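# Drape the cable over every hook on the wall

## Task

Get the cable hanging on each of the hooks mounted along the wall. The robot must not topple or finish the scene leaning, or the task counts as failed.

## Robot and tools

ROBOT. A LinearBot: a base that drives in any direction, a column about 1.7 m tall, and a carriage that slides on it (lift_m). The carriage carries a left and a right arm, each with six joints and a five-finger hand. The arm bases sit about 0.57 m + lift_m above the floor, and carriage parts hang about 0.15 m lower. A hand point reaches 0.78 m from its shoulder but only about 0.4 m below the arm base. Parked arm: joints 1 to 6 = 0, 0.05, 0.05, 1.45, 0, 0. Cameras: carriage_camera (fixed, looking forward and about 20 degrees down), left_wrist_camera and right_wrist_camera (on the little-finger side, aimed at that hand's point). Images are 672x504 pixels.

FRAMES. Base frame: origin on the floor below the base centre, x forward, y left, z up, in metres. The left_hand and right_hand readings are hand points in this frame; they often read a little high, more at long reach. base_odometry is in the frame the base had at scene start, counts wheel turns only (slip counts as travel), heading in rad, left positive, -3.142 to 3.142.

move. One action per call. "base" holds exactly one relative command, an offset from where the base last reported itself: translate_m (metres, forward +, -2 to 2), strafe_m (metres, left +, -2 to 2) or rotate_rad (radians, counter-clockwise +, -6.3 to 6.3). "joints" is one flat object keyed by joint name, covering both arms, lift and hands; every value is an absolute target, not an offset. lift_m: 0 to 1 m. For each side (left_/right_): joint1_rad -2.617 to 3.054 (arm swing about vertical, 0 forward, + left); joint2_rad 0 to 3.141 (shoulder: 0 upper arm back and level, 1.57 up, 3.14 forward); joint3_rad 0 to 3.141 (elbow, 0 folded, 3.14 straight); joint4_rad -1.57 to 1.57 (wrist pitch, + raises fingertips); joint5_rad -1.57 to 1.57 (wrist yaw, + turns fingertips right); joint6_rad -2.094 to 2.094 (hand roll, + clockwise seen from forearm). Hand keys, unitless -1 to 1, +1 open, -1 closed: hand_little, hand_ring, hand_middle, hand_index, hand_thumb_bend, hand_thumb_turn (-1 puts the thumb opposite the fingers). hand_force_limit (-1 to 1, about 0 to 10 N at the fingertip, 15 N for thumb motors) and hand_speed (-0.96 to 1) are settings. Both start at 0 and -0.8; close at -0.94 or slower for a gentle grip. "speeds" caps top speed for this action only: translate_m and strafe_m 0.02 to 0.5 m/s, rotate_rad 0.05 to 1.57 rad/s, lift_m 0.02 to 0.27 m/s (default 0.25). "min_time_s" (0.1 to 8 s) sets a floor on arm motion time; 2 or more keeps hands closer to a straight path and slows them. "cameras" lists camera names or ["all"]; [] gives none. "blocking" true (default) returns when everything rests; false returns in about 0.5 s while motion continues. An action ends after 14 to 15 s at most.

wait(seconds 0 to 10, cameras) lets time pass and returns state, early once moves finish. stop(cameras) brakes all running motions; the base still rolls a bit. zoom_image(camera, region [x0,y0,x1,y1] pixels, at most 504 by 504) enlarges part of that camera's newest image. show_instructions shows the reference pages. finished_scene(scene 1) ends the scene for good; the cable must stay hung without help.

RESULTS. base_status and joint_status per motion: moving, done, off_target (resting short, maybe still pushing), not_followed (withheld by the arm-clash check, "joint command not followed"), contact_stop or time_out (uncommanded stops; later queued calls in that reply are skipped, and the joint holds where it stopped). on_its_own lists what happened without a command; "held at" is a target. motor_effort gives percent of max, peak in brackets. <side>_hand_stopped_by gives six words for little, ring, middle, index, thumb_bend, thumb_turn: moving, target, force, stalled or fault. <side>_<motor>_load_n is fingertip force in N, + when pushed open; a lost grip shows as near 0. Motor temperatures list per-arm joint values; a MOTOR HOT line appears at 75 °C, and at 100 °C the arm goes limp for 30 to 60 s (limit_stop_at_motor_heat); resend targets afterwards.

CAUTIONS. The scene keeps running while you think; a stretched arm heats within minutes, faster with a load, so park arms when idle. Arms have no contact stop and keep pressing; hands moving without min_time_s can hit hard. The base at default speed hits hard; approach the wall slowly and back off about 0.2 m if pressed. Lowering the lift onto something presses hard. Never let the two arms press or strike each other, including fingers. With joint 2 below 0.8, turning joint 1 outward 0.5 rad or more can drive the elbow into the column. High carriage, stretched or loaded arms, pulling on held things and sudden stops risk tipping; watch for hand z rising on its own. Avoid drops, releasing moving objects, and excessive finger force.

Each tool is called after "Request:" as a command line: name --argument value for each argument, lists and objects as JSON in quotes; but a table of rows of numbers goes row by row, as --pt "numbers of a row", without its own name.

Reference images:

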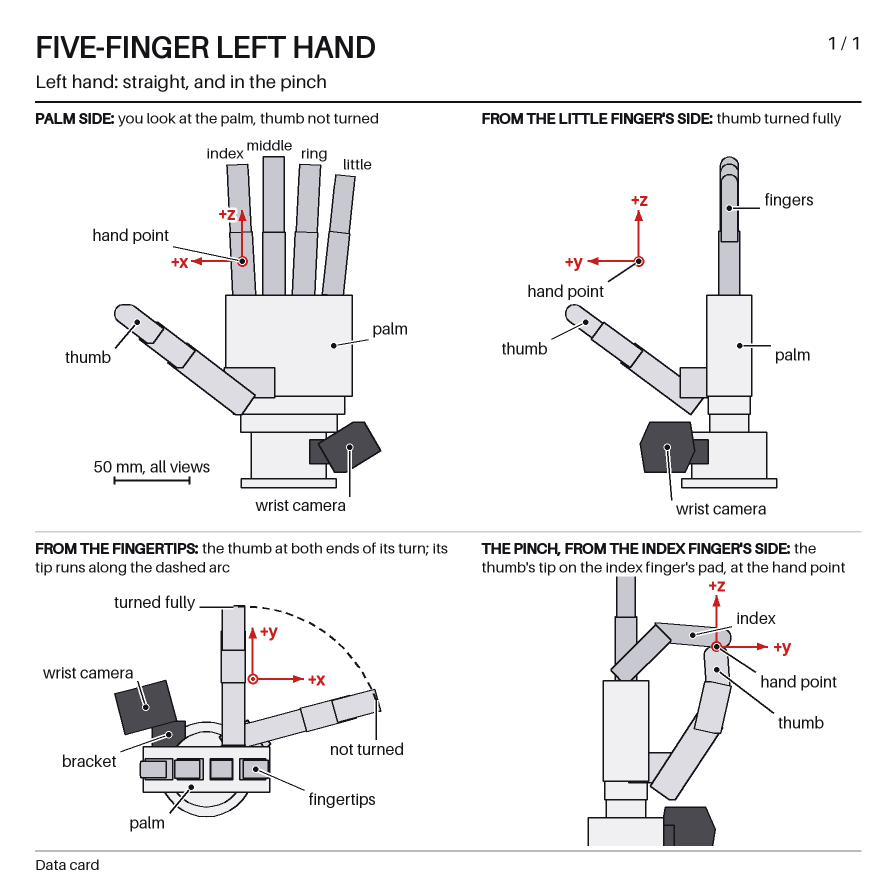

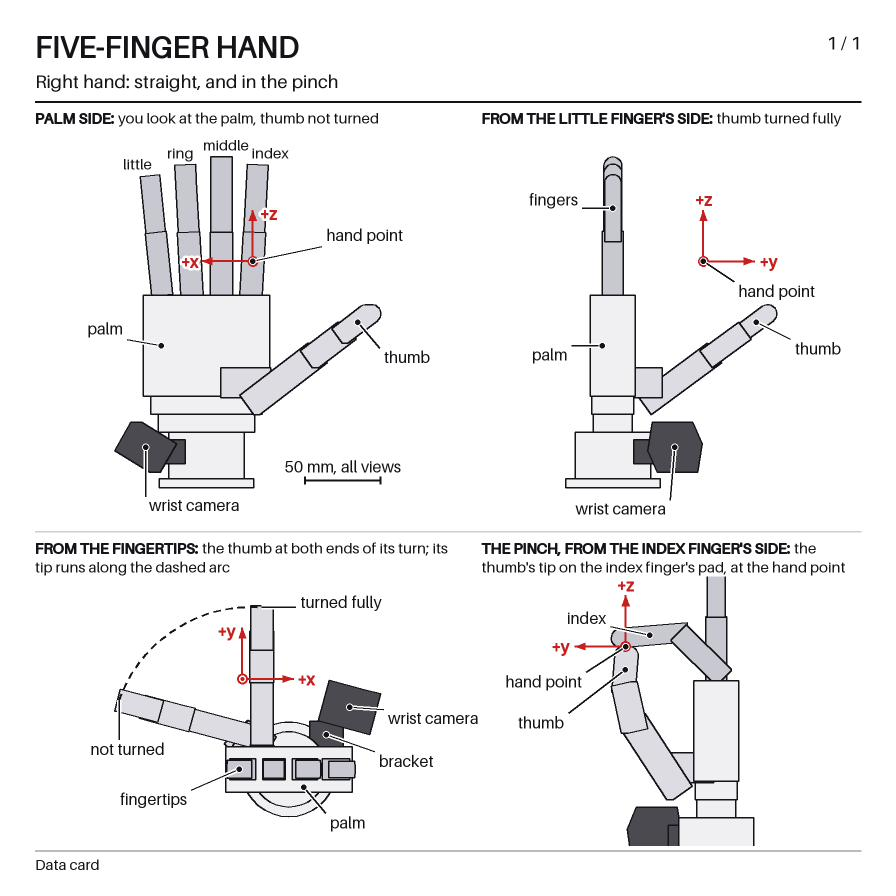

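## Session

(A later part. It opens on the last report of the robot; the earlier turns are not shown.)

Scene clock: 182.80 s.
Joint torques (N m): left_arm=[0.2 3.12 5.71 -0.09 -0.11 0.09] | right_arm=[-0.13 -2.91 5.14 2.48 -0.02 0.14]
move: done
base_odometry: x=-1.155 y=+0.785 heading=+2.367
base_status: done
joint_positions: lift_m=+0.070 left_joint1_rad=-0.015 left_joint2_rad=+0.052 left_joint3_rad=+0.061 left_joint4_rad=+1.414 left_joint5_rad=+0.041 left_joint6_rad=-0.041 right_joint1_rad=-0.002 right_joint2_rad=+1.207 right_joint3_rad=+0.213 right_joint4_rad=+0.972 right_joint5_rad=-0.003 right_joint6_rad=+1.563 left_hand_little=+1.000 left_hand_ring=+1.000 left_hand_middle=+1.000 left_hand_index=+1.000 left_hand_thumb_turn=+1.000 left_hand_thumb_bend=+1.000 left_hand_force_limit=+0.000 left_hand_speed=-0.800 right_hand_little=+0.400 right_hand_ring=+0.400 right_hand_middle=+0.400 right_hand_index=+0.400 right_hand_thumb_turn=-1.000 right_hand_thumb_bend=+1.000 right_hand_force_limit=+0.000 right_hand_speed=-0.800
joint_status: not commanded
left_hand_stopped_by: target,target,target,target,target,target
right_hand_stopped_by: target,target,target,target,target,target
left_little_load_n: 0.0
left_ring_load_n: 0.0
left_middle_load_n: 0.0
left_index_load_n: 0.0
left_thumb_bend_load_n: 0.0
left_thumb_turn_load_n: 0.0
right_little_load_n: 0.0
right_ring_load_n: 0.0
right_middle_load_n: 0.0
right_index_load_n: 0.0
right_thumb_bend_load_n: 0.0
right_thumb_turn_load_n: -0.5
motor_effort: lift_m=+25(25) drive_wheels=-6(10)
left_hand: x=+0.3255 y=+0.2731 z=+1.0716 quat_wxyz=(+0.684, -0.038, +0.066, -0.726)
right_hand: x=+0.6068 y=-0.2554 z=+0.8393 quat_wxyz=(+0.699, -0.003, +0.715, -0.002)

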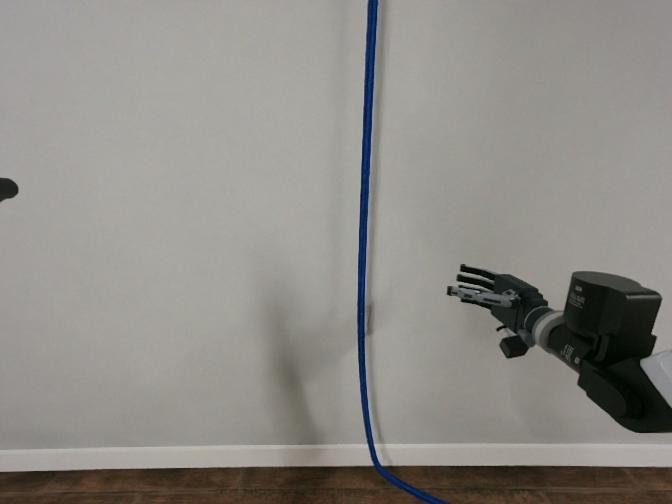

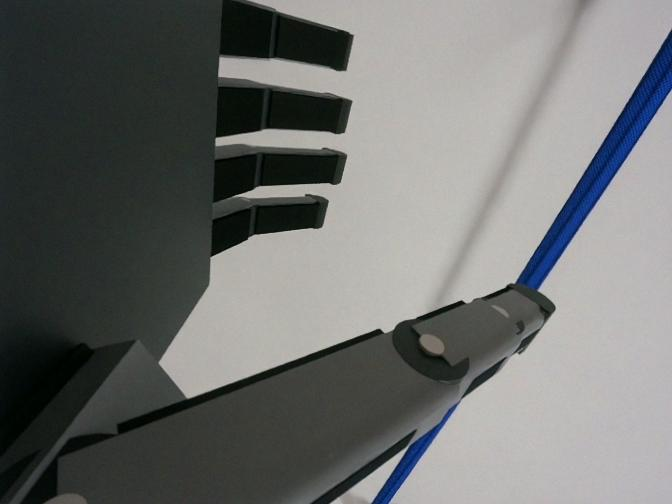

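Request:
move --base '{"translate_m": 0.06}' --speeds '{"translate_m": 0.1}'

Request:
move --base '{"strafe_m": 0.12}' --speeds '{"strafe_m": 0.1}' --cameras '["carriage_camera", "right_wrist_camera"]'

Scene clock: 190.50 s.
Joint torques (N m): left_arm=[0.18 3.04 5.53 -0.07 -0.07 0.05] | right_arm=[-0.08 -2.92 4.98 2.48 0 0.16]
move: done
base_odometry: x=-1.198 y=+0.827 heading=+2.367
base_status: done
joint_positions: lift_m=+0.070 left_joint1_rad=-0.015 left_joint2_rad=+0.052 left_joint3_rad=+0.061 left_joint4_rad=+1.414 left_joint5_rad=+0.041 left_joint6_rad=-0.041 right_joint1_rad=-0.002 right_joint2_rad=+1.207 right_joint3_rad=+0.213 right_joint4_rad=+0.972 right_joint5_rad=-0.003 right_joint6_rad=+1.563 left_hand_little=+1.000 left_hand_ring=+1.000 left_hand_middle=+1.000 left_hand_index=+1.000 left_hand_thumb_turn=+1.000 left_hand_thumb_bend=+1.000 left_hand_force_limit=+0.000 left_hand_speed=-0.800 right_hand_little=+0.400 right_hand_ring=+0.400 right_hand_middle=+0.400 right_hand_index=+0.400 right_hand_thumb_turn=-1.000 right_hand_thumb_bend=+1.000 right_hand_force_limit=+0.000 right_hand_speed=-0.800
joint_status: not commanded
left_hand_stopped_by: target,target,target,target,target,target
right_hand_stopped_by: target,target,target,target,target,target
left_little_load_n: 0.0
left_ring_load_n: 0.0
left_middle_load_n: 0.0
left_index_load_n: 0.0
left_thumb_bend_load_n: 0.0
left_thumb_turn_load_n: 0.0
right_little_load_n: 0.0
right_ring_load_n: 0.0
right_middle_load_n: 0.0
right_index_load_n: 0.0
right_thumb_bend_load_n: 0.0
right_thumb_turn_load_n: -0.5
motor_effort: lift_m=+25(25) drive_wheels=-5(10)
left_hand: x=+0.3255 y=+0.2731 z=+1.0716 quat_wxyz=(+0.684, -0.038, +0.066, -0.726)
right_hand: x=+0.6068 y=-0.2554 z=+0.8393 quat_wxyz=(+0.699, -0.003, +0.715, -0.002)
pictures: none

Scene clock: 192.40 s.
Joint torques (N m): left_arm=[0.21 2.8 5.72 -0.05 -0.1 0.04] | right_arm=[-0.03 -2.97 4.89 2.47 -0.02 0.15]
move: done
base_odometry: x=-1.282 y=+0.741 heading=+2.367
base_status: done
joint_positions: lift_m=+0.070 left_joint1_rad=-0.015 left_joint2_rad=+0.052 left_joint3_rad=+0.061 left_joint4_rad=+1.414 left_joint5_rad=+0.041 left_joint6_rad=-0.041 right_joint1_rad=-0.002 right_joint2_rad=+1.207 right_joint3_rad=+0.213 right_joint4_rad=+0.972 right_joint5_rad=-0.002 right_joint6_rad=+1.563 left_hand_little=+1.000 left_hand_ring=+1.000 left_hand_middle=+1.000 left_hand_index=+1.000 left_hand_thumb_turn=+1.000 left_hand_thumb_bend=+1.000 left_hand_force_limit=+0.000 left_hand_speed=-0.800 right_hand_little=+0.400 right_hand_ring=+0.400 right_hand_middle=+0.400 right_hand_index=+0.400 right_hand_thumb_turn=-1.000 right_hand_thumb_bend=+1.000 right_hand_force_limit=+0.000 right_hand_speed=-0.800
joint_status: not commanded
left_hand_stopped_by: target,target,target,target,target,target
right_hand_stopped_by: target,target,target,target,target,target
left_little_load_n: 0.0
left_ring_load_n: 0.0
left_middle_load_n: 0.0
left_index_load_n: 0.0
left_thumb_bend_load_n: 0.0
left_thumb_turn_load_n: 0.0
right_little_load_n: 0.0
right_ring_load_n: 0.0
right_middle_load_n: 0.0
right_index_load_n: 0.0
right_thumb_bend_load_n: 0.0
right_thumb_turn_load_n: -0.5
motor_effort: lift_m=+25(25) drive_wheels=-4(9)
left_hand: x=+0.3255 y=+0.2731 z=+1.0716 quat_wxyz=(+0.684, -0.038, +0.066, -0.726)
right_hand: x=+0.6068 y=-0.2556 z=+0.8393 quat_wxyz=(+0.699, -0.003, +0.715, -0.002)

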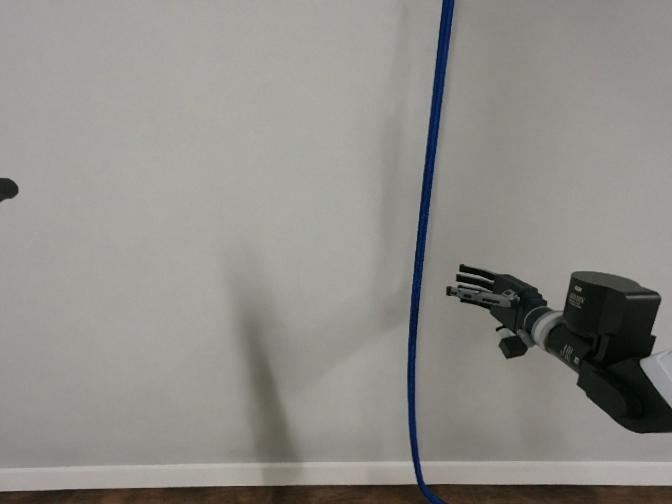

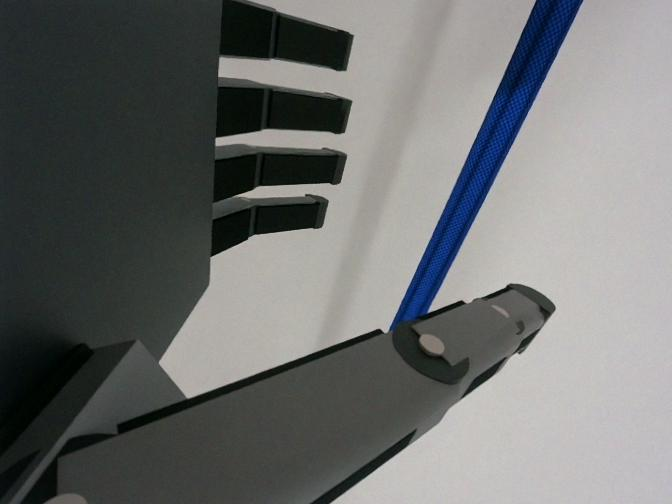

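Request:
move --base '{"translate_m": 0.035}' --speeds '{"translate_m": 0.05}' --joints '{"right_hand_index": 0.2, "right_hand_middle": 0.2, "right_hand_ring": 0.2, "right_hand_little": 0.2}' --cameras '["carriage_camera", "right_wrist_camera"]'

Scene clock: 216.87 s.
Joint torques (N m): left_arm=[0.42 2.96 5.64 -0.05 -0.12 0.07] | right_arm=[-0.02 -2.8 5.15 2.44 0 0.15]
move: done
base_odometry: x=-1.307 y=+0.765 heading=+2.368
base_status: done
joint_positions: lift_m=+0.070 left_joint1_rad=-0.015 left_joint2_rad=+0.052 left_joint3_rad=+0.061 left_joint4_rad=+1.414 left_joint5_rad=+0.041 left_joint6_rad=-0.041 right_joint1_rad=-0.002 right_joint2_rad=+1.207 right_joint3_rad=+0.213 right_joint4_rad=+0.972 right_joint5_rad=-0.002 right_joint6_rad=+1.563 left_hand_little=+1.000 left_hand_ring=+1.000 left_hand_middle=+1.000 left_hand_index=+1.000 left_hand_thumb_turn=+1.000 left_hand_thumb_bend=+1.000 left_hand_force_limit=+0.000 left_hand_speed=-0.800 right_hand_little=+0.200 right_hand_ring=+0.200 right_hand_middle=+0.200 right_hand_index=+0.200 right_hand_thumb_turn=-1.000 right_hand_thumb_bend=+1.000 right_hand_force_limit=+0.000 right_hand_speed=-0.800
joint_status: all done
left_hand_stopped_by: target,target,target,target,target,target
right_hand_stopped_by: target,target,target,target,target,target
left_little_load_n: 0.0
left_ring_load_n: 0.0
left_middle_load_n: 0.0
left_index_load_n: 0.0
left_thumb_bend_load_n: 0.0
left_thumb_turn_load_n: 0.0
right_little_load_n: 0.0
right_ring_load_n: 0.0
right_middle_load_n: 0.0
right_index_load_n: 0.0
right_thumb_bend_load_n: 0.0
right_thumb_turn_load_n: 0.0
motor_effort: lift_m=+25(25) drive_wheels=-6(9)
left_hand: x=+0.3255 y=+0.2731 z=+1.0716 quat_wxyz=(+0.684, -0.038, +0.066, -0.726)
right_hand: x=+0.6068 y=-0.2556 z=+0.8393 quat_wxyz=(+0.699, -0.003, +0.715, -0.002)

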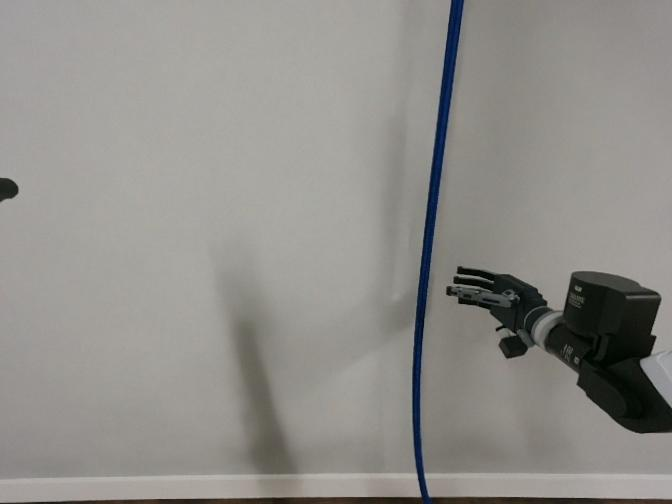

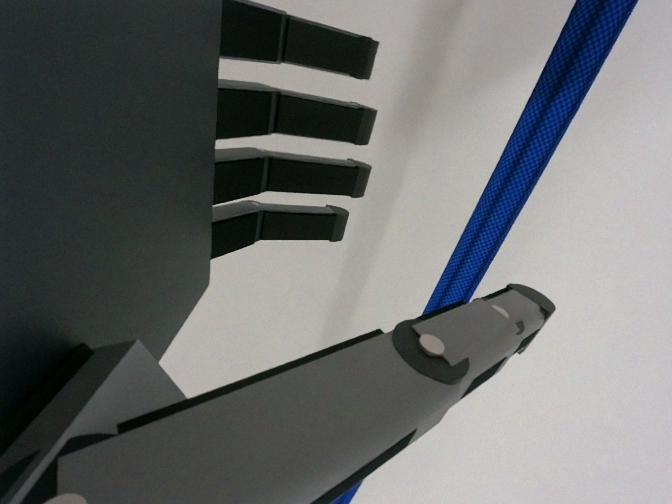

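Request:
move --base '{"translate_m": 0.02}' --speeds '{"translate_m": 0.05}' --joints '{"right_hand_index": 0.12, "right_hand_middle": 0.12, "right_hand_ring": 0.12, "right_hand_little": 0.12}'

Request:
move --base '{"strafe_m": 0.04}' --speeds '{"strafe_m": 0.05}' --cameras '["carriage_camera", "right_wrist_camera"]'

Scene clock: 228.20 s.
Joint torques (N m): left_arm=[0.27 2.88 5.53 -0.1 -0.1 0.04] | right_arm=[0.01 -2.97 5.15 2.45 0.01 0.16]
move: done
base_odometry: x=-1.322 y=+0.779 heading=+2.368
base_status: done
joint_positions: lift_m=+0.070 left_joint1_rad=-0.015 left_joint2_rad=+0.052 left_joint3_rad=+0.061 left_joint4_rad=+1.414 left_joint5_rad=+0.041 left_joint6_rad=-0.041 right_joint1_rad=-0.002 right_joint2_rad=+1.207 right_joint3_rad=+0.213 right_joint4_rad=+0.972 right_joint5_rad=-0.002 right_joint6_rad=+1.563 left_hand_little=+1.000 left_hand_ring=+1.000 left_hand_middle=+1.000 left_hand_index=+1.000 left_hand_thumb_turn=+1.000 left_hand_thumb_bend=+1.000 left_hand_force_limit=+0.000 left_hand_speed=-0.800 right_hand_little=+0.120 right_hand_ring=+0.120 right_hand_middle=+0.120 right_hand_index=+0.120 right_hand_thumb_turn=-1.000 right_hand_thumb_bend=+1.000 right_hand_force_limit=+0.000 right_hand_speed=-0.800
joint_status: all done
left_hand_stopped_by: target,target,target,target,target,target
right_hand_stopped_by: target,target,target,target,target,target
left_little_load_n: 0.0
left_ring_load_n: 0.0
left_middle_load_n: 0.0
left_index_load_n: 0.0
left_thumb_bend_load_n: 0.0
left_thumb_turn_load_n: 0.0
right_little_load_n: 0.0
right_ring_load_n: 0.0
right_middle_load_n: 0.0
right_index_load_n: 0.0
right_thumb_bend_load_n: 0.0
right_thumb_turn_load_n: 0.0
motor_effort: lift_m=+25(25) drive_wheels=-6(10)
left_hand: x=+0.3255 y=+0.2731 z=+1.0716 quat_wxyz=(+0.684, -0.038, +0.066, -0.726)
right_hand: x=+0.6068 y=-0.2556 z=+0.8393 quat_wxyz=(+0.699, -0.003, +0.715, -0.002)
pictures: none

Scene clock: 229.50 s.
Joint torques (N m): left_arm=[0.2 2.99 5.63 -0.05 -0.14 0.04] | right_arm=[-0.02 -2.95 4.98 2.46 -0.03 0.16]
move: done
base_odometry: x=-1.350 y=+0.751 heading=+2.368
base_status: done
joint_positions: lift_m=+0.070 left_joint1_rad=-0.015 left_joint2_rad=+0.052 left_joint3_rad=+0.061 left_joint4_rad=+1.414 left_joint5_rad=+0.041 left_joint6_rad=-0.041 right_joint1_rad=-0.002 right_joint2_rad=+1.207 right_joint3_rad=+0.213 right_joint4_rad=+0.972 right_joint5_rad=-0.002 right_joint6_rad=+1.563 left_hand_little=+1.000 left_hand_ring=+1.000 left_hand_middle=+1.000 left_hand_index=+1.000 left_hand_thumb_turn=+1.000 left_hand_thumb_bend=+1.000 left_hand_force_limit=+0.000 left_hand_speed=-0.800 right_hand_little=+0.120 right_hand_ring=+0.120 right_hand_middle=+0.120 right_hand_index=+0.120 right_hand_thumb_turn=-1.000 right_hand_thumb_bend=+1.000 right_hand_force_limit=+0.000 right_hand_speed=-0.800
joint_status: not commanded
left_hand_stopped_by: target,target,target,target,target,target
right_hand_stopped_by: target,target,target,target,target,target
left_little_load_n: 0.0
left_ring_load_n: 0.0
left_middle_load_n: 0.0
left_index_load_n: 0.0
left_thumb_bend_load_n: 0.0
left_thumb_turn_load_n: 0.0
right_little_load_n: 0.0
right_ring_load_n: 0.0
right_middle_load_n: 0.0
right_index_load_n: 0.0
right_thumb_bend_load_n: 0.0
right_thumb_turn_load_n: 0.0
motor_effort: lift_m=+25(25) drive_wheels=-4(7)
left_hand: x=+0.3255 y=+0.2731 z=+1.0716 quat_wxyz=(+0.684, -0.038, +0.066, -0.726)
right_hand: x=+0.6068 y=-0.2556 z=+0.8393 quat_wxyz=(+0.699, -0.003, +0.715, -0.002)

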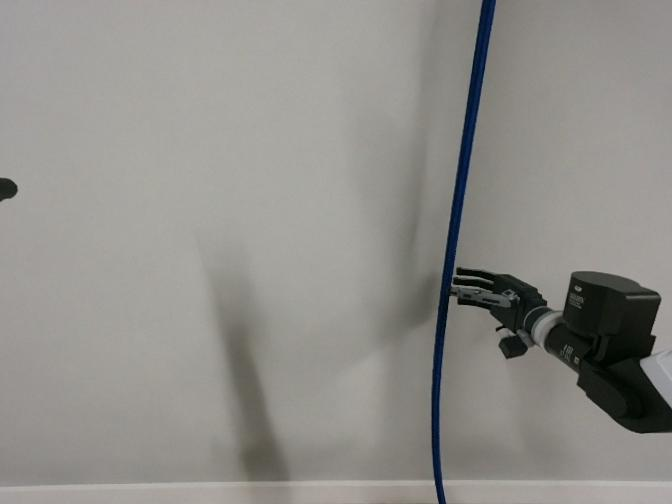

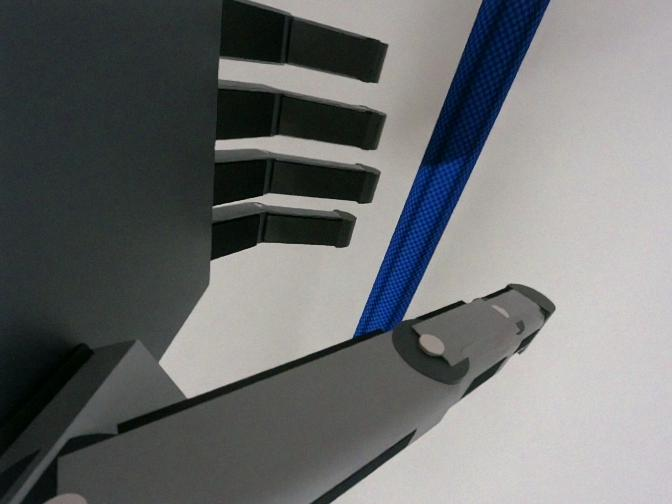

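Request:
move --base '{"strafe_m": 0.02}' --speeds '{"strafe_m": 0.03}' --cameras '["carriage_camera", "right_wrist_camera"]'

Scene clock: 238.47 s.
Joint torques (N m): left_arm=[0.06 2.88 5.71 -0.1 -0.1 0.07] | right_arm=[-0.02 -2.93 5.11 2.42 -0.01 0.16]
move: done
base_odometry: x=-1.364 y=+0.737 heading=+2.367
base_status: done
joint_positions: lift_m=+0.070 left_joint1_rad=-0.015 left_joint2_rad=+0.052 left_joint3_rad=+0.061 left_joint4_rad=+1.414 left_joint5_rad=+0.041 left_joint6_rad=-0.041 right_joint1_rad=-0.001 right_joint2_rad=+1.207 right_joint3_rad=+0.213 right_joint4_rad=+0.972 right_joint5_rad=-0.002 right_joint6_rad=+1.563 left_hand_little=+1.000 left_hand_ring=+1.000 left_hand_middle=+1.000 left_hand_index=+1.000 left_hand_thumb_turn=+1.000 left_hand_thumb_bend=+1.000 left_hand_force_limit=+0.000 left_hand_speed=-0.800 right_hand_little=+0.120 right_hand_ring=+0.120 right_hand_middle=+0.120 right_hand_index=+0.120 right_hand_thumb_turn=-1.000 right_hand_thumb_bend=+1.000 right_hand_force_limit=+0.000 right_hand_speed=-0.800
joint_status: not commanded
left_hand_stopped_by: target,target,target,target,target,target
right_hand_stopped_by: target,target,target,target,target,target
left_little_load_n: 0.0
left_ring_load_n: 0.0
left_middle_load_n: 0.0
left_index_load_n: 0.0
left_thumb_bend_load_n: 0.0
left_thumb_turn_load_n: 0.0
right_little_load_n: 0.0
right_ring_load_n: 0.0
right_middle_load_n: 0.0
right_index_load_n: 0.0
right_thumb_bend_load_n: 0.0
right_thumb_turn_load_n: -0.5
motor_effort: lift_m=+25(25) drive_wheels=-3(8)
left_hand: x=+0.3255 y=+0.2731 z=+1.0716 quat_wxyz=(+0.684, -0.038, +0.066, -0.726)
right_hand: x=+0.6068 y=-0.2554 z=+0.8393 quat_wxyz=(+0.699, -0.003, +0.715, -0.002)

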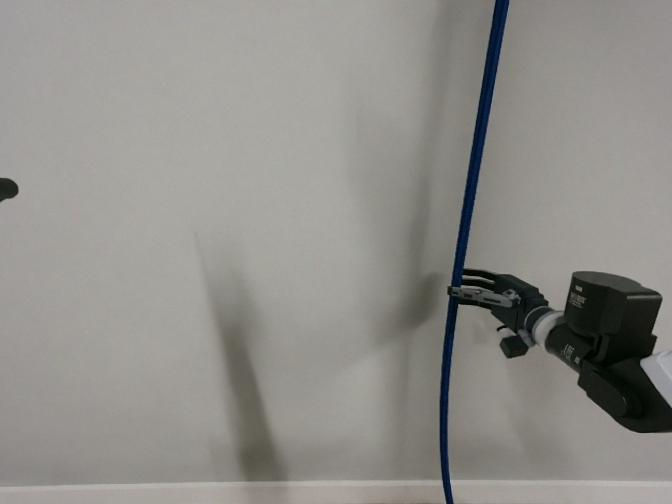

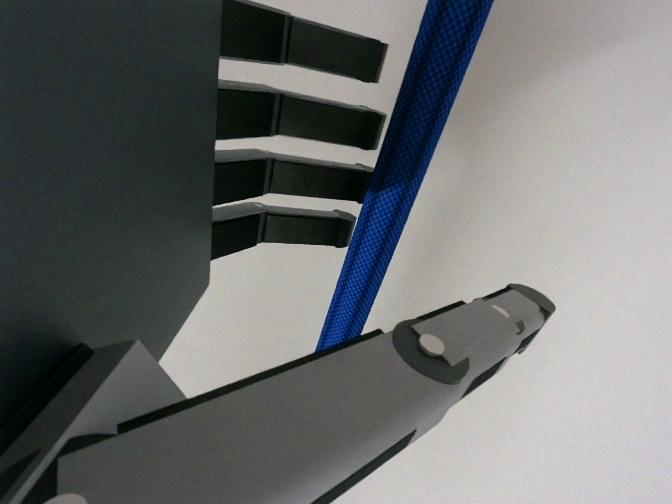

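Request:
move --base '{"strafe_m": 0.025}' --speeds '{"strafe_m": 0.03}' --cameras '["carriage_camera", "right_wrist_camera"]'

Scene clock: 244.87 s.
Joint torques (N m): left_arm=[0.12 3.06 5.68 -0.09 -0.09 0.04] | right_arm=[-0.09 -2.97 5.12 2.47 -0.04 0.17]
move: done
base_odometry: x=-1.382 y=+0.719 heading=+2.367
base_status: done
joint_positions: lift_m=+0.070 left_joint1_rad=-0.015 left_joint2_rad=+0.052 left_joint3_rad=+0.061 left_joint4_rad=+1.414 left_joint5_rad=+0.041 left_joint6_rad=-0.041 right_joint1_rad=-0.001 right_joint2_rad=+1.207 right_joint3_rad=+0.213 right_joint4_rad=+0.972 right_joint5_rad=-0.001 right_joint6_rad=+1.563 left_hand_little=+1.000 left_hand_ring=+1.000 left_hand_middle=+1.000 left_hand_index=+1.000 left_hand_thumb_turn=+1.000 left_hand_thumb_bend=+1.000 left_hand_force_limit=+0.000 left_hand_speed=-0.800 right_hand_little=+0.120 right_hand_ring=+0.120 right_hand_middle=+0.120 right_hand_index=+0.120 right_hand_thumb_turn=-1.000 right_hand_thumb_bend=+1.000 right_hand_force_limit=+0.000 right_hand_speed=-0.800
joint_status: not commanded
left_hand_stopped_by: target,target,target,target,target,target
right_hand_stopped_by: target,target,target,target,target,target
left_little_load_n: 0.0
left_ring_load_n: 0.0
left_middle_load_n: 0.0
left_index_load_n: 0.0
left_thumb_bend_load_n: -0.5
left_thumb_turn_load_n: 0.0
right_little_load_n: 0.0
right_ring_load_n: 0.0
right_middle_load_n: 0.0
right_index_load_n: 0.0
right_thumb_bend_load_n: 0.0
right_thumb_turn_load_n: -0.5
motor_effort: lift_m=+25(25) drive_wheels=-3(8)
left_hand: x=+0.3256 y=+0.2731 z=+1.0716 quat_wxyz=(+0.684, -0.038, +0.066, -0.726)
right_hand: x=+0.6069 y=-0.2556 z=+0.8393 quat_wxyz=(+0.699, -0.003, +0.715, -0.003)

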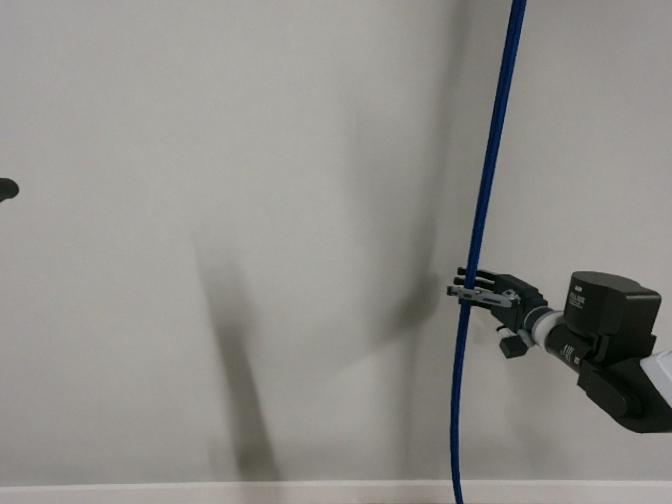

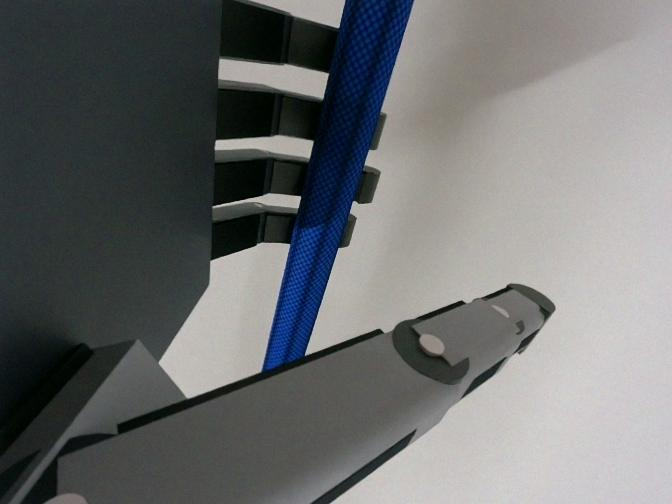

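Request:
move --base '{"strafe_m": 0.012}' --speeds '{"strafe_m": 0.03}'

Request:
move --joints '{"right_hand_force_limit": -0.2, "right_hand_index": -0.4, "right_hand_middle": -0.4, "right_hand_ring": -0.4, "right_hand_little": -0.4, "right_hand_thumb_bend": 0.1}' --cameras '["carriage_camera", "right_wrist_camera"]'

Scene clock: 253.40 s.
Joint torques (N m): left_arm=[0.25 2.92 5.56 -0.07 -0.07 0.07] | right_arm=[-0.01 -2.89 4.98 2.46 -0.04 0.15]
move: done
base_odometry: x=-1.391 y=+0.711 heading=+2.367
base_status: done
joint_positions: lift_m=+0.070 left_joint1_rad=-0.015 left_joint2_rad=+0.052 left_joint3_rad=+0.061 left_joint4_rad=+1.414 left_joint5_rad=+0.041 left_joint6_rad=-0.041 right_joint1_rad=-0.001 right_joint2_rad=+1.207 right_joint3_rad=+0.213 right_joint4_rad=+0.972 right_joint5_rad=-0.001 right_joint6_rad=+1.563 left_hand_little=+1.000 left_hand_ring=+1.000 left_hand_middle=+1.000 left_hand_index=+1.000 left_hand_thumb_turn=+1.000 left_hand_thumb_bend=+1.000 left_hand_force_limit=+0.000 left_hand_speed=-0.800 right_hand_little=+0.120 right_hand_ring=+0.120 right_hand_middle=+0.120 right_hand_index=+0.120 right_hand_thumb_turn=-1.000 right_hand_thumb_bend=+1.000 right_hand_force_limit=+0.000 right_hand_speed=-0.800
joint_status: not commanded
left_hand_stopped_by: target,target,target,target,target,target
right_hand_stopped_by: target,target,target,target,target,target
left_little_load_n: 0.0
left_ring_load_n: 0.0
left_middle_load_n: 0.0
left_index_load_n: 0.0
left_thumb_bend_load_n: 0.0
left_thumb_turn_load_n: 0.0
right_little_load_n: 0.0
right_ring_load_n: 0.0
right_middle_load_n: 0.0
right_index_load_n: 0.0
right_thumb_bend_load_n: 0.0
right_thumb_turn_load_n: 0.0
motor_effort: lift_m=+25(25) drive_wheels=-2(9)
left_hand: x=+0.3256 y=+0.2731 z=+1.0716 quat_wxyz=(+0.684, -0.038, +0.066, -0.726)
right_hand: x=+0.6069 y=-0.2557 z=+0.8393 quat_wxyz=(+0.699, -0.003, +0.715, -0.003)
pictures: none

Scene clock: 256.80 s.
Joint torques (N m): left_arm=[0.16 2.92 5.6 -0.07 -0.06 0.05] | right_arm=[0.02 -2.93 5.08 2.44 -0.05 0.16]
move: off_target
base_odometry: x=-1.391 y=+0.711 heading=+2.367
base_status: not commanded
joint_positions: lift_m=+0.070 left_joint1_rad=-0.015 left_joint2_rad=+0.052 left_joint3_rad=+0.061 left_joint4_rad=+1.414 left_joint5_rad=+0.041 left_joint6_rad=-0.041 right_joint1_rad=-0.001 right_joint2_rad=+1.207 right_joint3_rad=+0.213 right_joint4_rad=+0.972 right_joint5_rad=-0.001 right_joint6_rad=+1.563 left_hand_little=+1.000 left_hand_ring=+1.000 left_hand_middle=+1.000 left_hand_index=+1.000 left_hand_thumb_turn=+1.000 left_hand_thumb_bend=+1.000 left_hand_force_limit=+0.000 left_hand_speed=-0.800 right_hand_little=-0.400 right_hand_ring=-0.400 right_hand_middle=-0.400 right_hand_index=-0.400 right_hand_thumb_turn=-1.000 right_hand_thumb_bend=+0.386 right_hand_force_limit=-0.200 right_hand_speed=-0.800
joint_status: right_hand_thumb_bend off_target (ended at +0.386, target +0.100); the others done
left_hand_stopped_by: target,target,target,target,target,target
right_hand_stopped_by: target,target,target,target,force,target
left_little_load_n: 0.0
left_ring_load_n: 0.0
left_middle_load_n: 0.0
left_index_load_n: 0.0
left_thumb_bend_load_n: 0.0
left_thumb_turn_load_n: 0.0
right_little_load_n: 0.0
right_ring_load_n: 0.0
right_middle_load_n: 0.5
right_index_load_n: 0.0
right_thumb_bend_load_n: 6.5
right_thumb_turn_load_n: 0.0
motor_effort: lift_m=+25(25) drive_wheels=-4(4)
left_hand: x=+0.3256 y=+0.2731 z=+1.0716 quat_wxyz=(+0.684, -0.038, +0.066, -0.726)
right_hand: x=+0.6069 y=-0.2557 z=+0.8393 quat_wxyz=(+0.699, -0.003, +0.715, -0.003)

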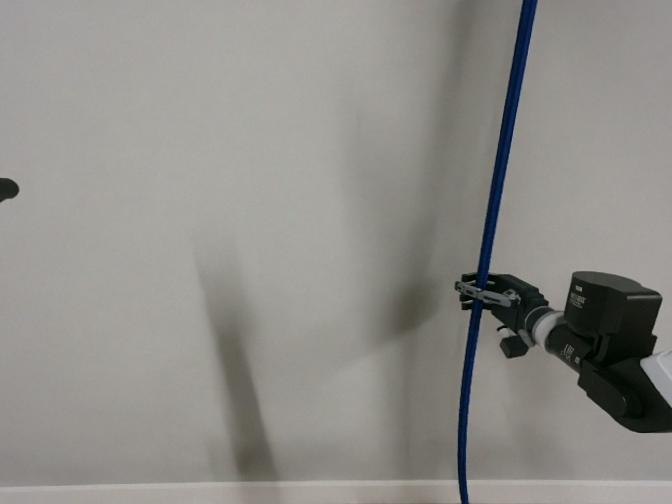

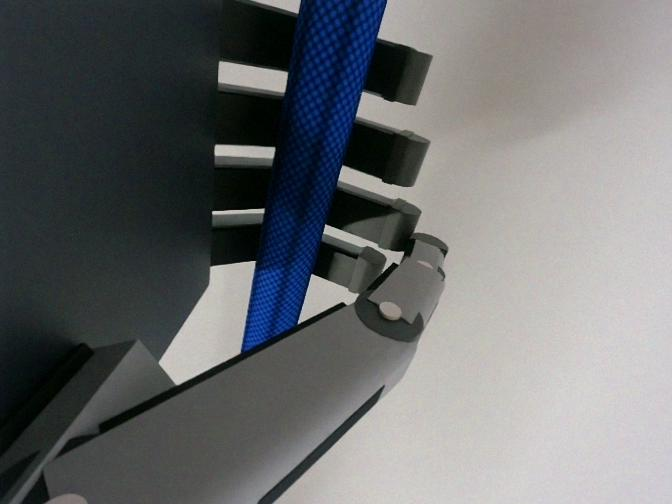

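Request:
move --joints '{"right_hand_thumb_bend": 0.8}'

Request:
move --joints '{"right_hand_index": -0.95, "right_hand_middle": -0.95, "right_hand_ring": -0.95, "right_hand_little": -0.95}' --cameras '["carriage_camera", "right_wrist_camera"]'

Scene clock: 262.77 s.
Joint torques (N m): left_arm=[0.08 2.99 5.65 -0.09 -0.07 0.02] | right_arm=[0.01 -2.88 4.96 2.45 -0.04 0.16]
move: done
base_odometry: x=-1.391 y=+0.711 heading=+2.367
base_status: not commanded
joint_positions: lift_m=+0.070 left_joint1_rad=-0.015 left_joint2_rad=+0.052 left_joint3_rad=+0.061 left_joint4_rad=+1.414 left_joint5_rad=+0.041 left_joint6_rad=-0.041 right_joint1_rad=-0.001 right_joint2_rad=+1.207 right_joint3_rad=+0.213 right_joint4_rad=+0.972 right_joint5_rad=-0.001 right_joint6_rad=+1.563 left_hand_little=+1.000 left_hand_ring=+1.000 left_hand_middle=+1.000 left_hand_index=+1.000 left_hand_thumb_turn=+1.000 left_hand_thumb_bend=+1.000 left_hand_force_limit=+0.000 left_hand_speed=-0.800 right_hand_little=-0.400 right_hand_ring=-0.400 right_hand_middle=-0.400 right_hand_index=-0.400 right_hand_thumb_turn=-1.000 right_hand_thumb_bend=+0.800 right_hand_force_limit=-0.200 right_hand_speed=-0.800
joint_status: all done
left_hand_stopped_by: target,target,target,target,target,target
right_hand_stopped_by: target,target,target,target,target,target
left_little_load_n: 0.0
left_ring_load_n: 0.0
left_middle_load_n: 0.0
left_index_load_n: 0.0
left_thumb_bend_load_n: 0.0
left_thumb_turn_load_n: 0.0
right_little_load_n: 0.5
right_ring_load_n: 0.0
right_middle_load_n: 0.0
right_index_load_n: 0.0
right_thumb_bend_load_n: 0.0
right_thumb_turn_load_n: 0.0
motor_effort: lift_m=+25(25) drive_wheels=-3(4)
left_hand: x=+0.3256 y=+0.2731 z=+1.0716 quat_wxyz=(+0.684, -0.038, +0.066, -0.726)
right_hand: x=+0.6069 y=-0.2557 z=+0.8393 quat_wxyz=(+0.699, -0.003, +0.715, -0.003)
pictures: none

Scene clock: 264.23 s.
Joint torques (N m): left_arm=[0.36 3.12 5.57 -0.11 -0.09 0.08] | right_arm=[-0.03 -2.93 5.04 2.48 -0.04 0.16]
move: done
base_odometry: x=-1.391 y=+0.711 heading=+2.367
base_status: not commanded
joint_positions: lift_m=+0.070 left_joint1_rad=-0.015 left_joint2_rad=+0.052 left_joint3_rad=+0.061 left_joint4_rad=+1.414 left_joint5_rad=+0.041 left_joint6_rad=-0.041 right_joint1_rad=-0.001 right_joint2_rad=+1.207 right_joint3_rad=+0.213 right_joint4_rad=+0.972 right_joint5_rad=-0.001 right_joint6_rad=+1.563 left_hand_little=+1.000 left_hand_ring=+1.000 left_hand_middle=+1.000 left_hand_index=+1.000 left_hand_thumb_turn=+1.000 left_hand_thumb_bend=+1.000 left_hand_force_limit=+0.000 left_hand_speed=-0.800 right_hand_little=-0.950 right_hand_ring=-0.950 right_hand_middle=-0.950 right_hand_index=-0.950 right_hand_thumb_turn=-1.000 right_hand_thumb_bend=+0.800 right_hand_force_limit=-0.200 right_hand_speed=-0.800
joint_status: all done
left_hand_stopped_by: target,target,target,target,target,target
right_hand_stopped_by: target,target,target,target,target,target
left_little_load_n: 0.0
left_ring_load_n: 0.0
left_middle_load_n: 0.0
left_index_load_n: 0.0
left_thumb_bend_load_n: 0.0
left_thumb_turn_load_n: 0.0
right_little_load_n: 0.0
right_ring_load_n: 0.0
right_middle_load_n: 0.0
right_index_load_n: 0.0
right_thumb_bend_load_n: 0.0
right_thumb_turn_load_n: 0.0
motor_effort: lift_m=+25(25) drive_wheels=-2(4)
left_hand: x=+0.3256 y=+0.2731 z=+1.0716 quat_wxyz=(+0.684, -0.038, +0.066, -0.726)
right_hand: x=+0.6069 y=-0.2557 z=+0.8393 quat_wxyz=(+0.699, -0.003, +0.715, -0.003)

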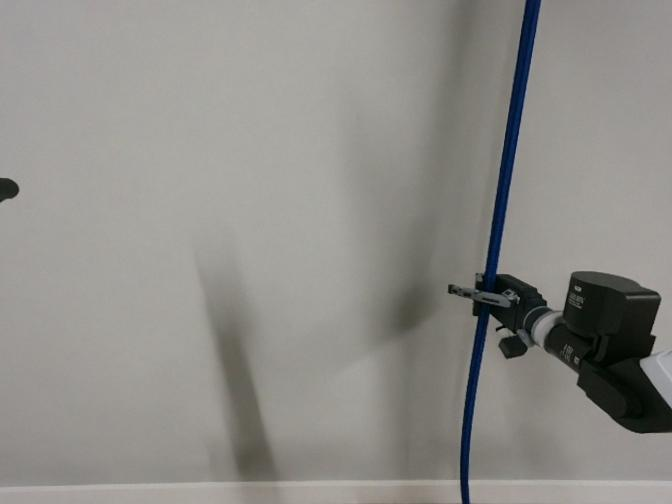

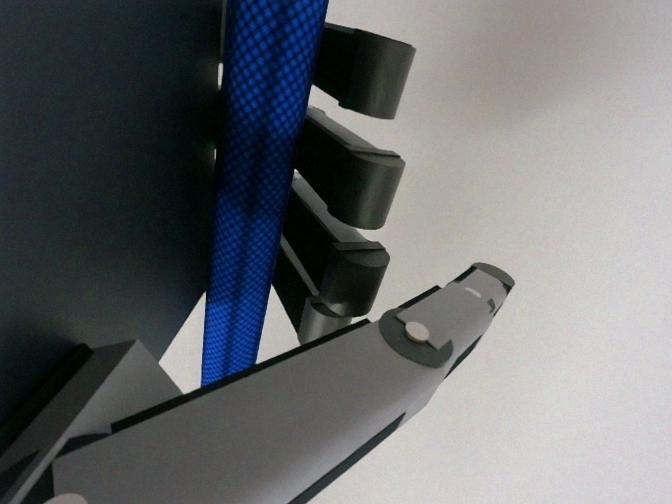

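Request:
move --joints '{"right_hand_force_limit": 0.2, "right_hand_index": -1, "right_hand_middle": -1, "right_hand_ring": -1, "right_hand_little": -1, "right_hand_thumb_bend": -0.9}' --cameras '["carriage_camera", "right_wrist_camera"]'

Scene clock: 274.80 s.
Joint torques (N m): left_arm=[0.27 2.93 5.6 -0.11 -0.08 0.06] | right_arm=[-0.03 -2.92 5 2.45 -0.05 0.14]
move: off_target
base_odometry: x=-1.391 y=+0.711 heading=+2.367
base_status: not commanded
joint_positions: lift_m=+0.070 left_joint1_rad=-0.015 left_joint2_rad=+0.052 left_joint3_rad=+0.061 left_joint4_rad=+1.414 left_joint5_rad=+0.041 left_joint6_rad=-0.041 right_joint1_rad=-0.001 right_joint2_rad=+1.207 right_joint3_rad=+0.213 right_joint4_rad=+0.972 right_joint5_rad=-0.001 right_joint6_rad=+1.565 left_hand_little=+1.000 left_hand_ring=+1.000 left_hand_middle=+1.000 left_hand_index=+1.000 left_hand_thumb_turn=+1.000 left_hand_thumb_bend=+1.000 left_hand_force_limit=+0.000 left_hand_speed=-0.800 right_hand_little=-1.000 right_hand_ring=-1.000 right_hand_middle=-1.000 right_hand_index=-1.000 right_hand_thumb_turn=-1.000 right_hand_thumb_bend=+0.416 right_hand_force_limit=+0.200 right_hand_speed=-0.800
joint_status: right_hand_thumb_bend off_target (ended at +0.416, target -0.900); the others done
left_hand_stopped_by: target,target,target,target,target,target
right_hand_stopped_by: target,target,target,target,force,target
left_little_load_n: 0.0
left_ring_load_n: 0.0
left_middle_load_n: 0.0
left_index_load_n: 0.0
left_thumb_bend_load_n: 0.0
left_thumb_turn_load_n: 0.0
right_little_load_n: 0.5
right_ring_load_n: 0.5
right_middle_load_n: -0.5
right_index_load_n: 0.0
right_thumb_bend_load_n: 9.5
right_thumb_turn_load_n: 1.5
motor_effort: lift_m=+25(25) drive_wheels=-3(5)
left_hand: x=+0.3256 y=+0.2731 z=+1.0716 quat_wxyz=(+0.684, -0.038, +0.066, -0.726)
right_hand: x=+0.6069 y=-0.2557 z=+0.8394 quat_wxyz=(+0.699, -0.002, +0.715, -0.002)

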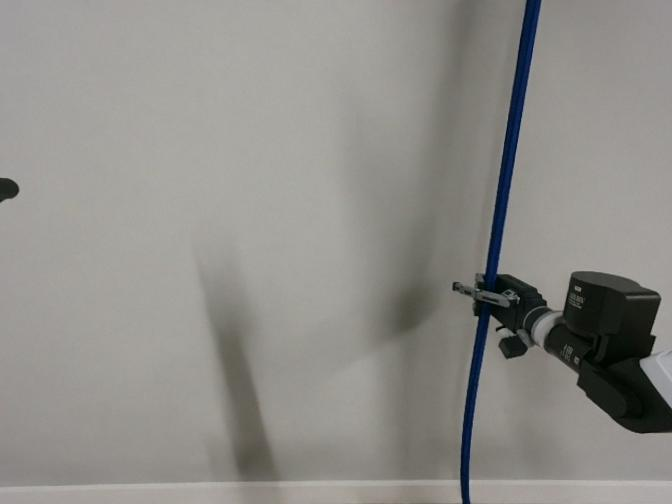

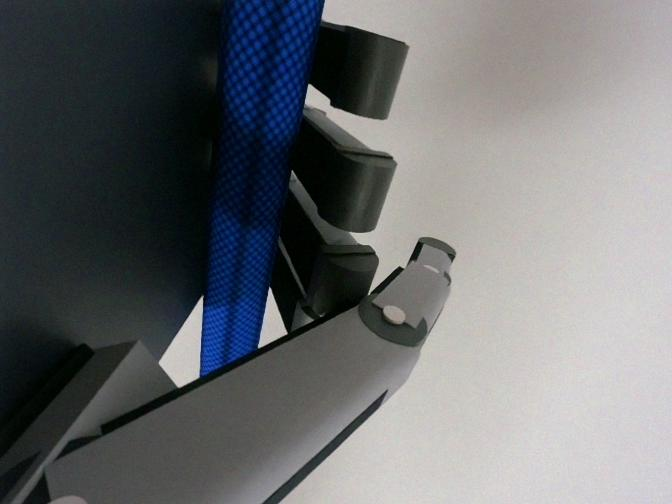

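Request:
move --joints '{"lift_m": 0.02}' --speeds '{"lift_m": 0.05}'

Request:
move --base '{"translate_m": -0.12}' --speeds '{"translate_m": 0.1}' --cameras '["carriage_camera", "right_wrist_camera"]'

Scene clock: 295.43 s.
Joint torques (N m): left_arm=[0.18 2.99 5.5 -0.09 -0.09 0.07] | right_arm=[0.05 -2.91 5.04 2.42 -0.05 0.13]
move: done
base_odometry: x=-1.391 y=+0.711 heading=+2.367
base_status: not commanded
joint_positions: lift_m=+0.020 left_joint1_rad=-0.015 left_joint2_rad=+0.052 left_joint3_rad=+0.061 left_joint4_rad=+1.414 left_joint5_rad=+0.041 left_joint6_rad=-0.041 right_joint1_rad=-0.001 right_joint2_rad=+1.207 right_joint3_rad=+0.213 right_joint4_rad=+0.974 right_joint5_rad=-0.001 right_joint6_rad=+1.566 left_hand_little=+1.000 left_hand_ring=+1.000 left_hand_middle=+1.000 left_hand_index=+1.000 left_hand_thumb_turn=+1.000 left_hand_thumb_bend=+1.000 left_hand_force_limit=+0.000 left_hand_speed=-0.800 right_hand_little=-1.000 right_hand_ring=-1.000 right_hand_middle=-1.000 right_hand_index=-1.000 right_hand_thumb_turn=-1.000 right_hand_thumb_bend=+0.416 right_hand_force_limit=+0.200 right_hand_speed=-0.800
joint_status: all done
left_hand_stopped_by: target,target,target,target,target,target
right_hand_stopped_by: target,target,target,target,force,target
left_little_load_n: 0.0
left_ring_load_n: 0.0
left_middle_load_n: 0.0
left_index_load_n: 0.0
left_thumb_bend_load_n: 0.0
left_thumb_turn_load_n: 0.0
right_little_load_n: 0.0
right_ring_load_n: 0.0
right_middle_load_n: -0.5
right_index_load_n: 0.0
right_thumb_bend_load_n: 9.0
right_thumb_turn_load_n: 1.5
motor_effort: lift_m=+25(26) drive_wheels=-2(3)
left_hand: x=+0.3256 y=+0.2731 z=+1.0216 quat_wxyz=(+0.684, -0.038, +0.066, -0.726)
right_hand: x=+0.6068 y=-0.2558 z=+0.7902 quat_wxyz=(+0.700, -0.001, +0.714, -0.002)
pictures: none

Scene clock: 297.43 s.
Joint torques (N m): left_arm=[0.17 2.88 5.57 -0.08 -0.06 0.08] | right_arm=[0.02 -2.99 5.05 2.45 -0.06 0.11]
move: done
base_odometry: x=-1.305 y=+0.627 heading=+2.367
base_status: done
joint_positions: lift_m=+0.020 left_joint1_rad=-0.015 left_joint2_rad=+0.052 left_joint3_rad=+0.061 left_joint4_rad=+1.412 left_joint5_rad=+0.041 left_joint6_rad=-0.041 right_joint1_rad=-0.001 right_joint2_rad=+1.207 right_joint3_rad=+0.213 right_joint4_rad=+0.974 right_joint5_rad=-0.001 right_joint6_rad=+1.567 left_hand_little=+1.000 left_hand_ring=+1.000 left_hand_middle=+1.000 left_hand_index=+1.000 left_hand_thumb_turn=+1.000 left_hand_thumb_bend=+1.000 left_hand_force_limit=+0.000 left_hand_speed=-0.800 right_hand_little=-1.000 right_hand_ring=-1.000 right_hand_middle=-1.000 right_hand_index=-1.000 right_hand_thumb_turn=-1.000 right_hand_thumb_bend=+0.416 right_hand_force_limit=+0.200 right_hand_speed=-0.800
joint_status: not commanded
left_hand_stopped_by: target,target,target,target,target,target
right_hand_stopped_by: target,target,target,target,force,target
left_little_load_n: 0.0
left_ring_load_n: 0.0
left_middle_load_n: 0.0
left_index_load_n: 0.0
left_thumb_bend_load_n: 0.0
left_thumb_turn_load_n: 0.0
right_little_load_n: 0.0
right_ring_load_n: 0.0
right_middle_load_n: -0.5
right_index_load_n: 0.0
right_thumb_bend_load_n: 9.0
right_thumb_turn_load_n: 1.5
motor_effort: lift_m=+25(25) drive_wheels=-2(6)
left_hand: x=+0.3262 y=+0.2731 z=+1.0214 quat_wxyz=(+0.684, -0.039, +0.067, -0.726)
right_hand: x=+0.6068 y=-0.2558 z=+0.7902 quat_wxyz=(+0.700, -0.001, +0.714, -0.002)

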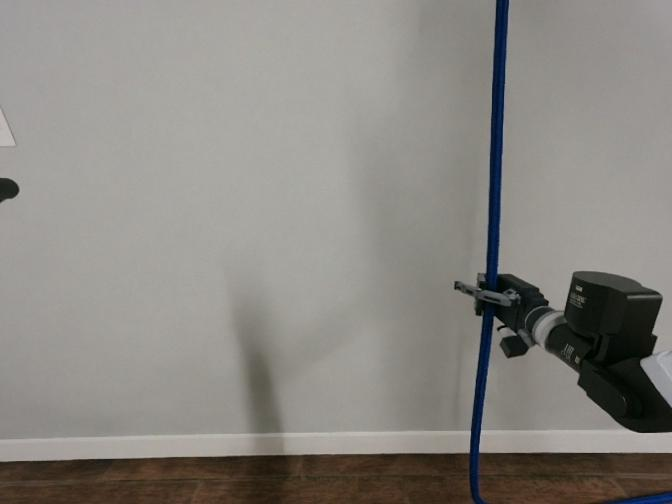

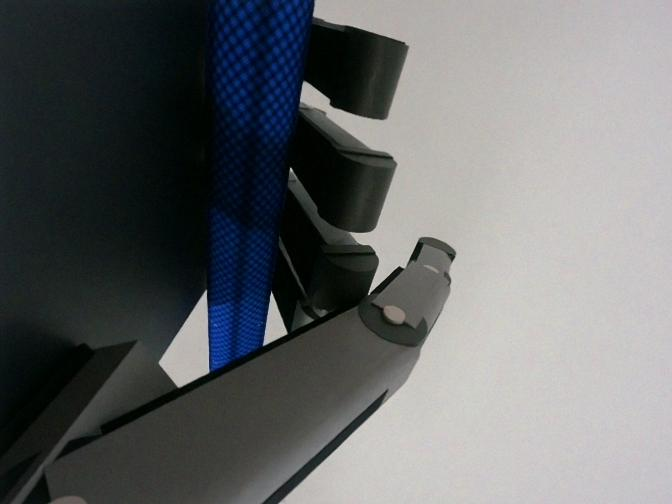

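Request:
move --base '{"strafe_m": -0.33}' --joints '{"lift_m": 0.2, "right_joint6_rad": 1.1}' --speeds '{"strafe_m": 0.15, "lift_m": 0.1}' --min_time_s 2 --cameras '["carriage_camera", "right_wrist_camera"]'

Scene clock: 308.37 s.
Joint torques (N m): left_arm=[0.25 2.96 5.74 -0.02 -0.03 0.05] | right_arm=[-0.57 -2.92 5.05 2.35 0.23 -0.06]
move: done
base_odometry: x=-1.074 y=+0.862 heading=+2.367
base_status: done
joint_positions: lift_m=+0.200 left_joint1_rad=-0.016 left_joint2_rad=+0.052 left_joint3_rad=+0.061 left_joint4_rad=+1.412 left_joint5_rad=+0.041 left_joint6_rad=-0.041 right_joint1_rad=+0.005 right_joint2_rad=+1.207 right_joint3_rad=+0.213 right_joint4_rad=+0.977 right_joint5_rad=-0.024 right_joint6_rad=+1.114 left_hand_little=+1.000 left_hand_ring=+1.000 left_hand_middle=+1.000 left_hand_index=+1.000 left_hand_thumb_turn=+1.000 left_hand_thumb_bend=+1.000 left_hand_force_limit=+0.000 left_hand_speed=-0.800 right_hand_little=-1.000 right_hand_ring=-1.000 right_hand_middle=-1.000 right_hand_index=-1.000 right_hand_thumb_turn=-1.000 right_hand_thumb_bend=+0.416 right_hand_force_limit=+0.200 right_hand_speed=-0.800
joint_status: all done
left_hand_stopped_by: target,target,target,target,target,target
right_hand_stopped_by: target,target,target,target,force,target
left_little_load_n: 0.0
left_ring_load_n: 0.0
left_middle_load_n: 0.0
left_index_load_n: 0.0
left_thumb_bend_load_n: 0.0
left_thumb_turn_load_n: 0.0
right_little_load_n: 1.0
right_ring_load_n: 0.0
right_middle_load_n: -0.5
right_index_load_n: 0.5
right_thumb_bend_load_n: 9.5
right_thumb_turn_load_n: 1.5
motor_effort: lift_m=+26(33) drive_wheels=-3(6)
left_hand: x=+0.3262 y=+0.2730 z=+1.2012 quat_wxyz=(+0.683, -0.039, +0.067, -0.726)
right_hand: x=+0.6042 y=-0.2416 z=+0.9412 quat_wxyz=(+0.685, -0.172, +0.692, -0.149)

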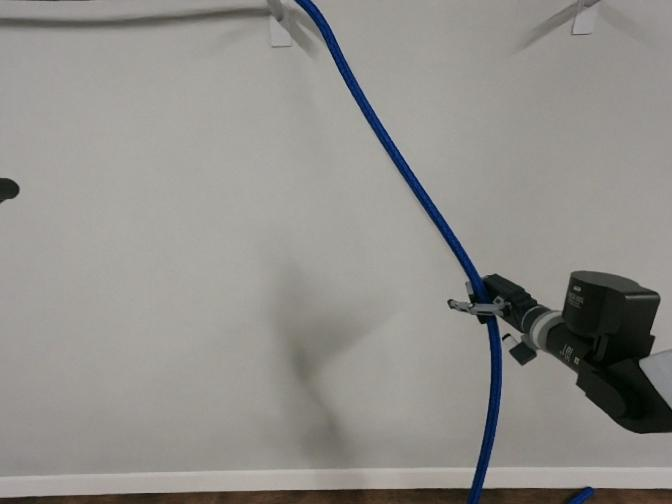

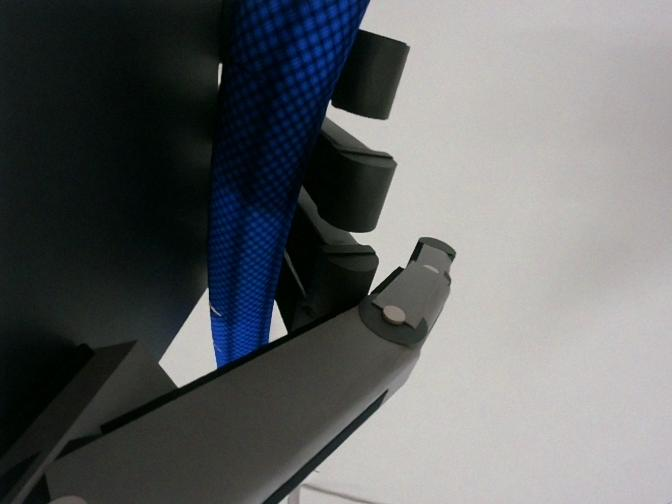

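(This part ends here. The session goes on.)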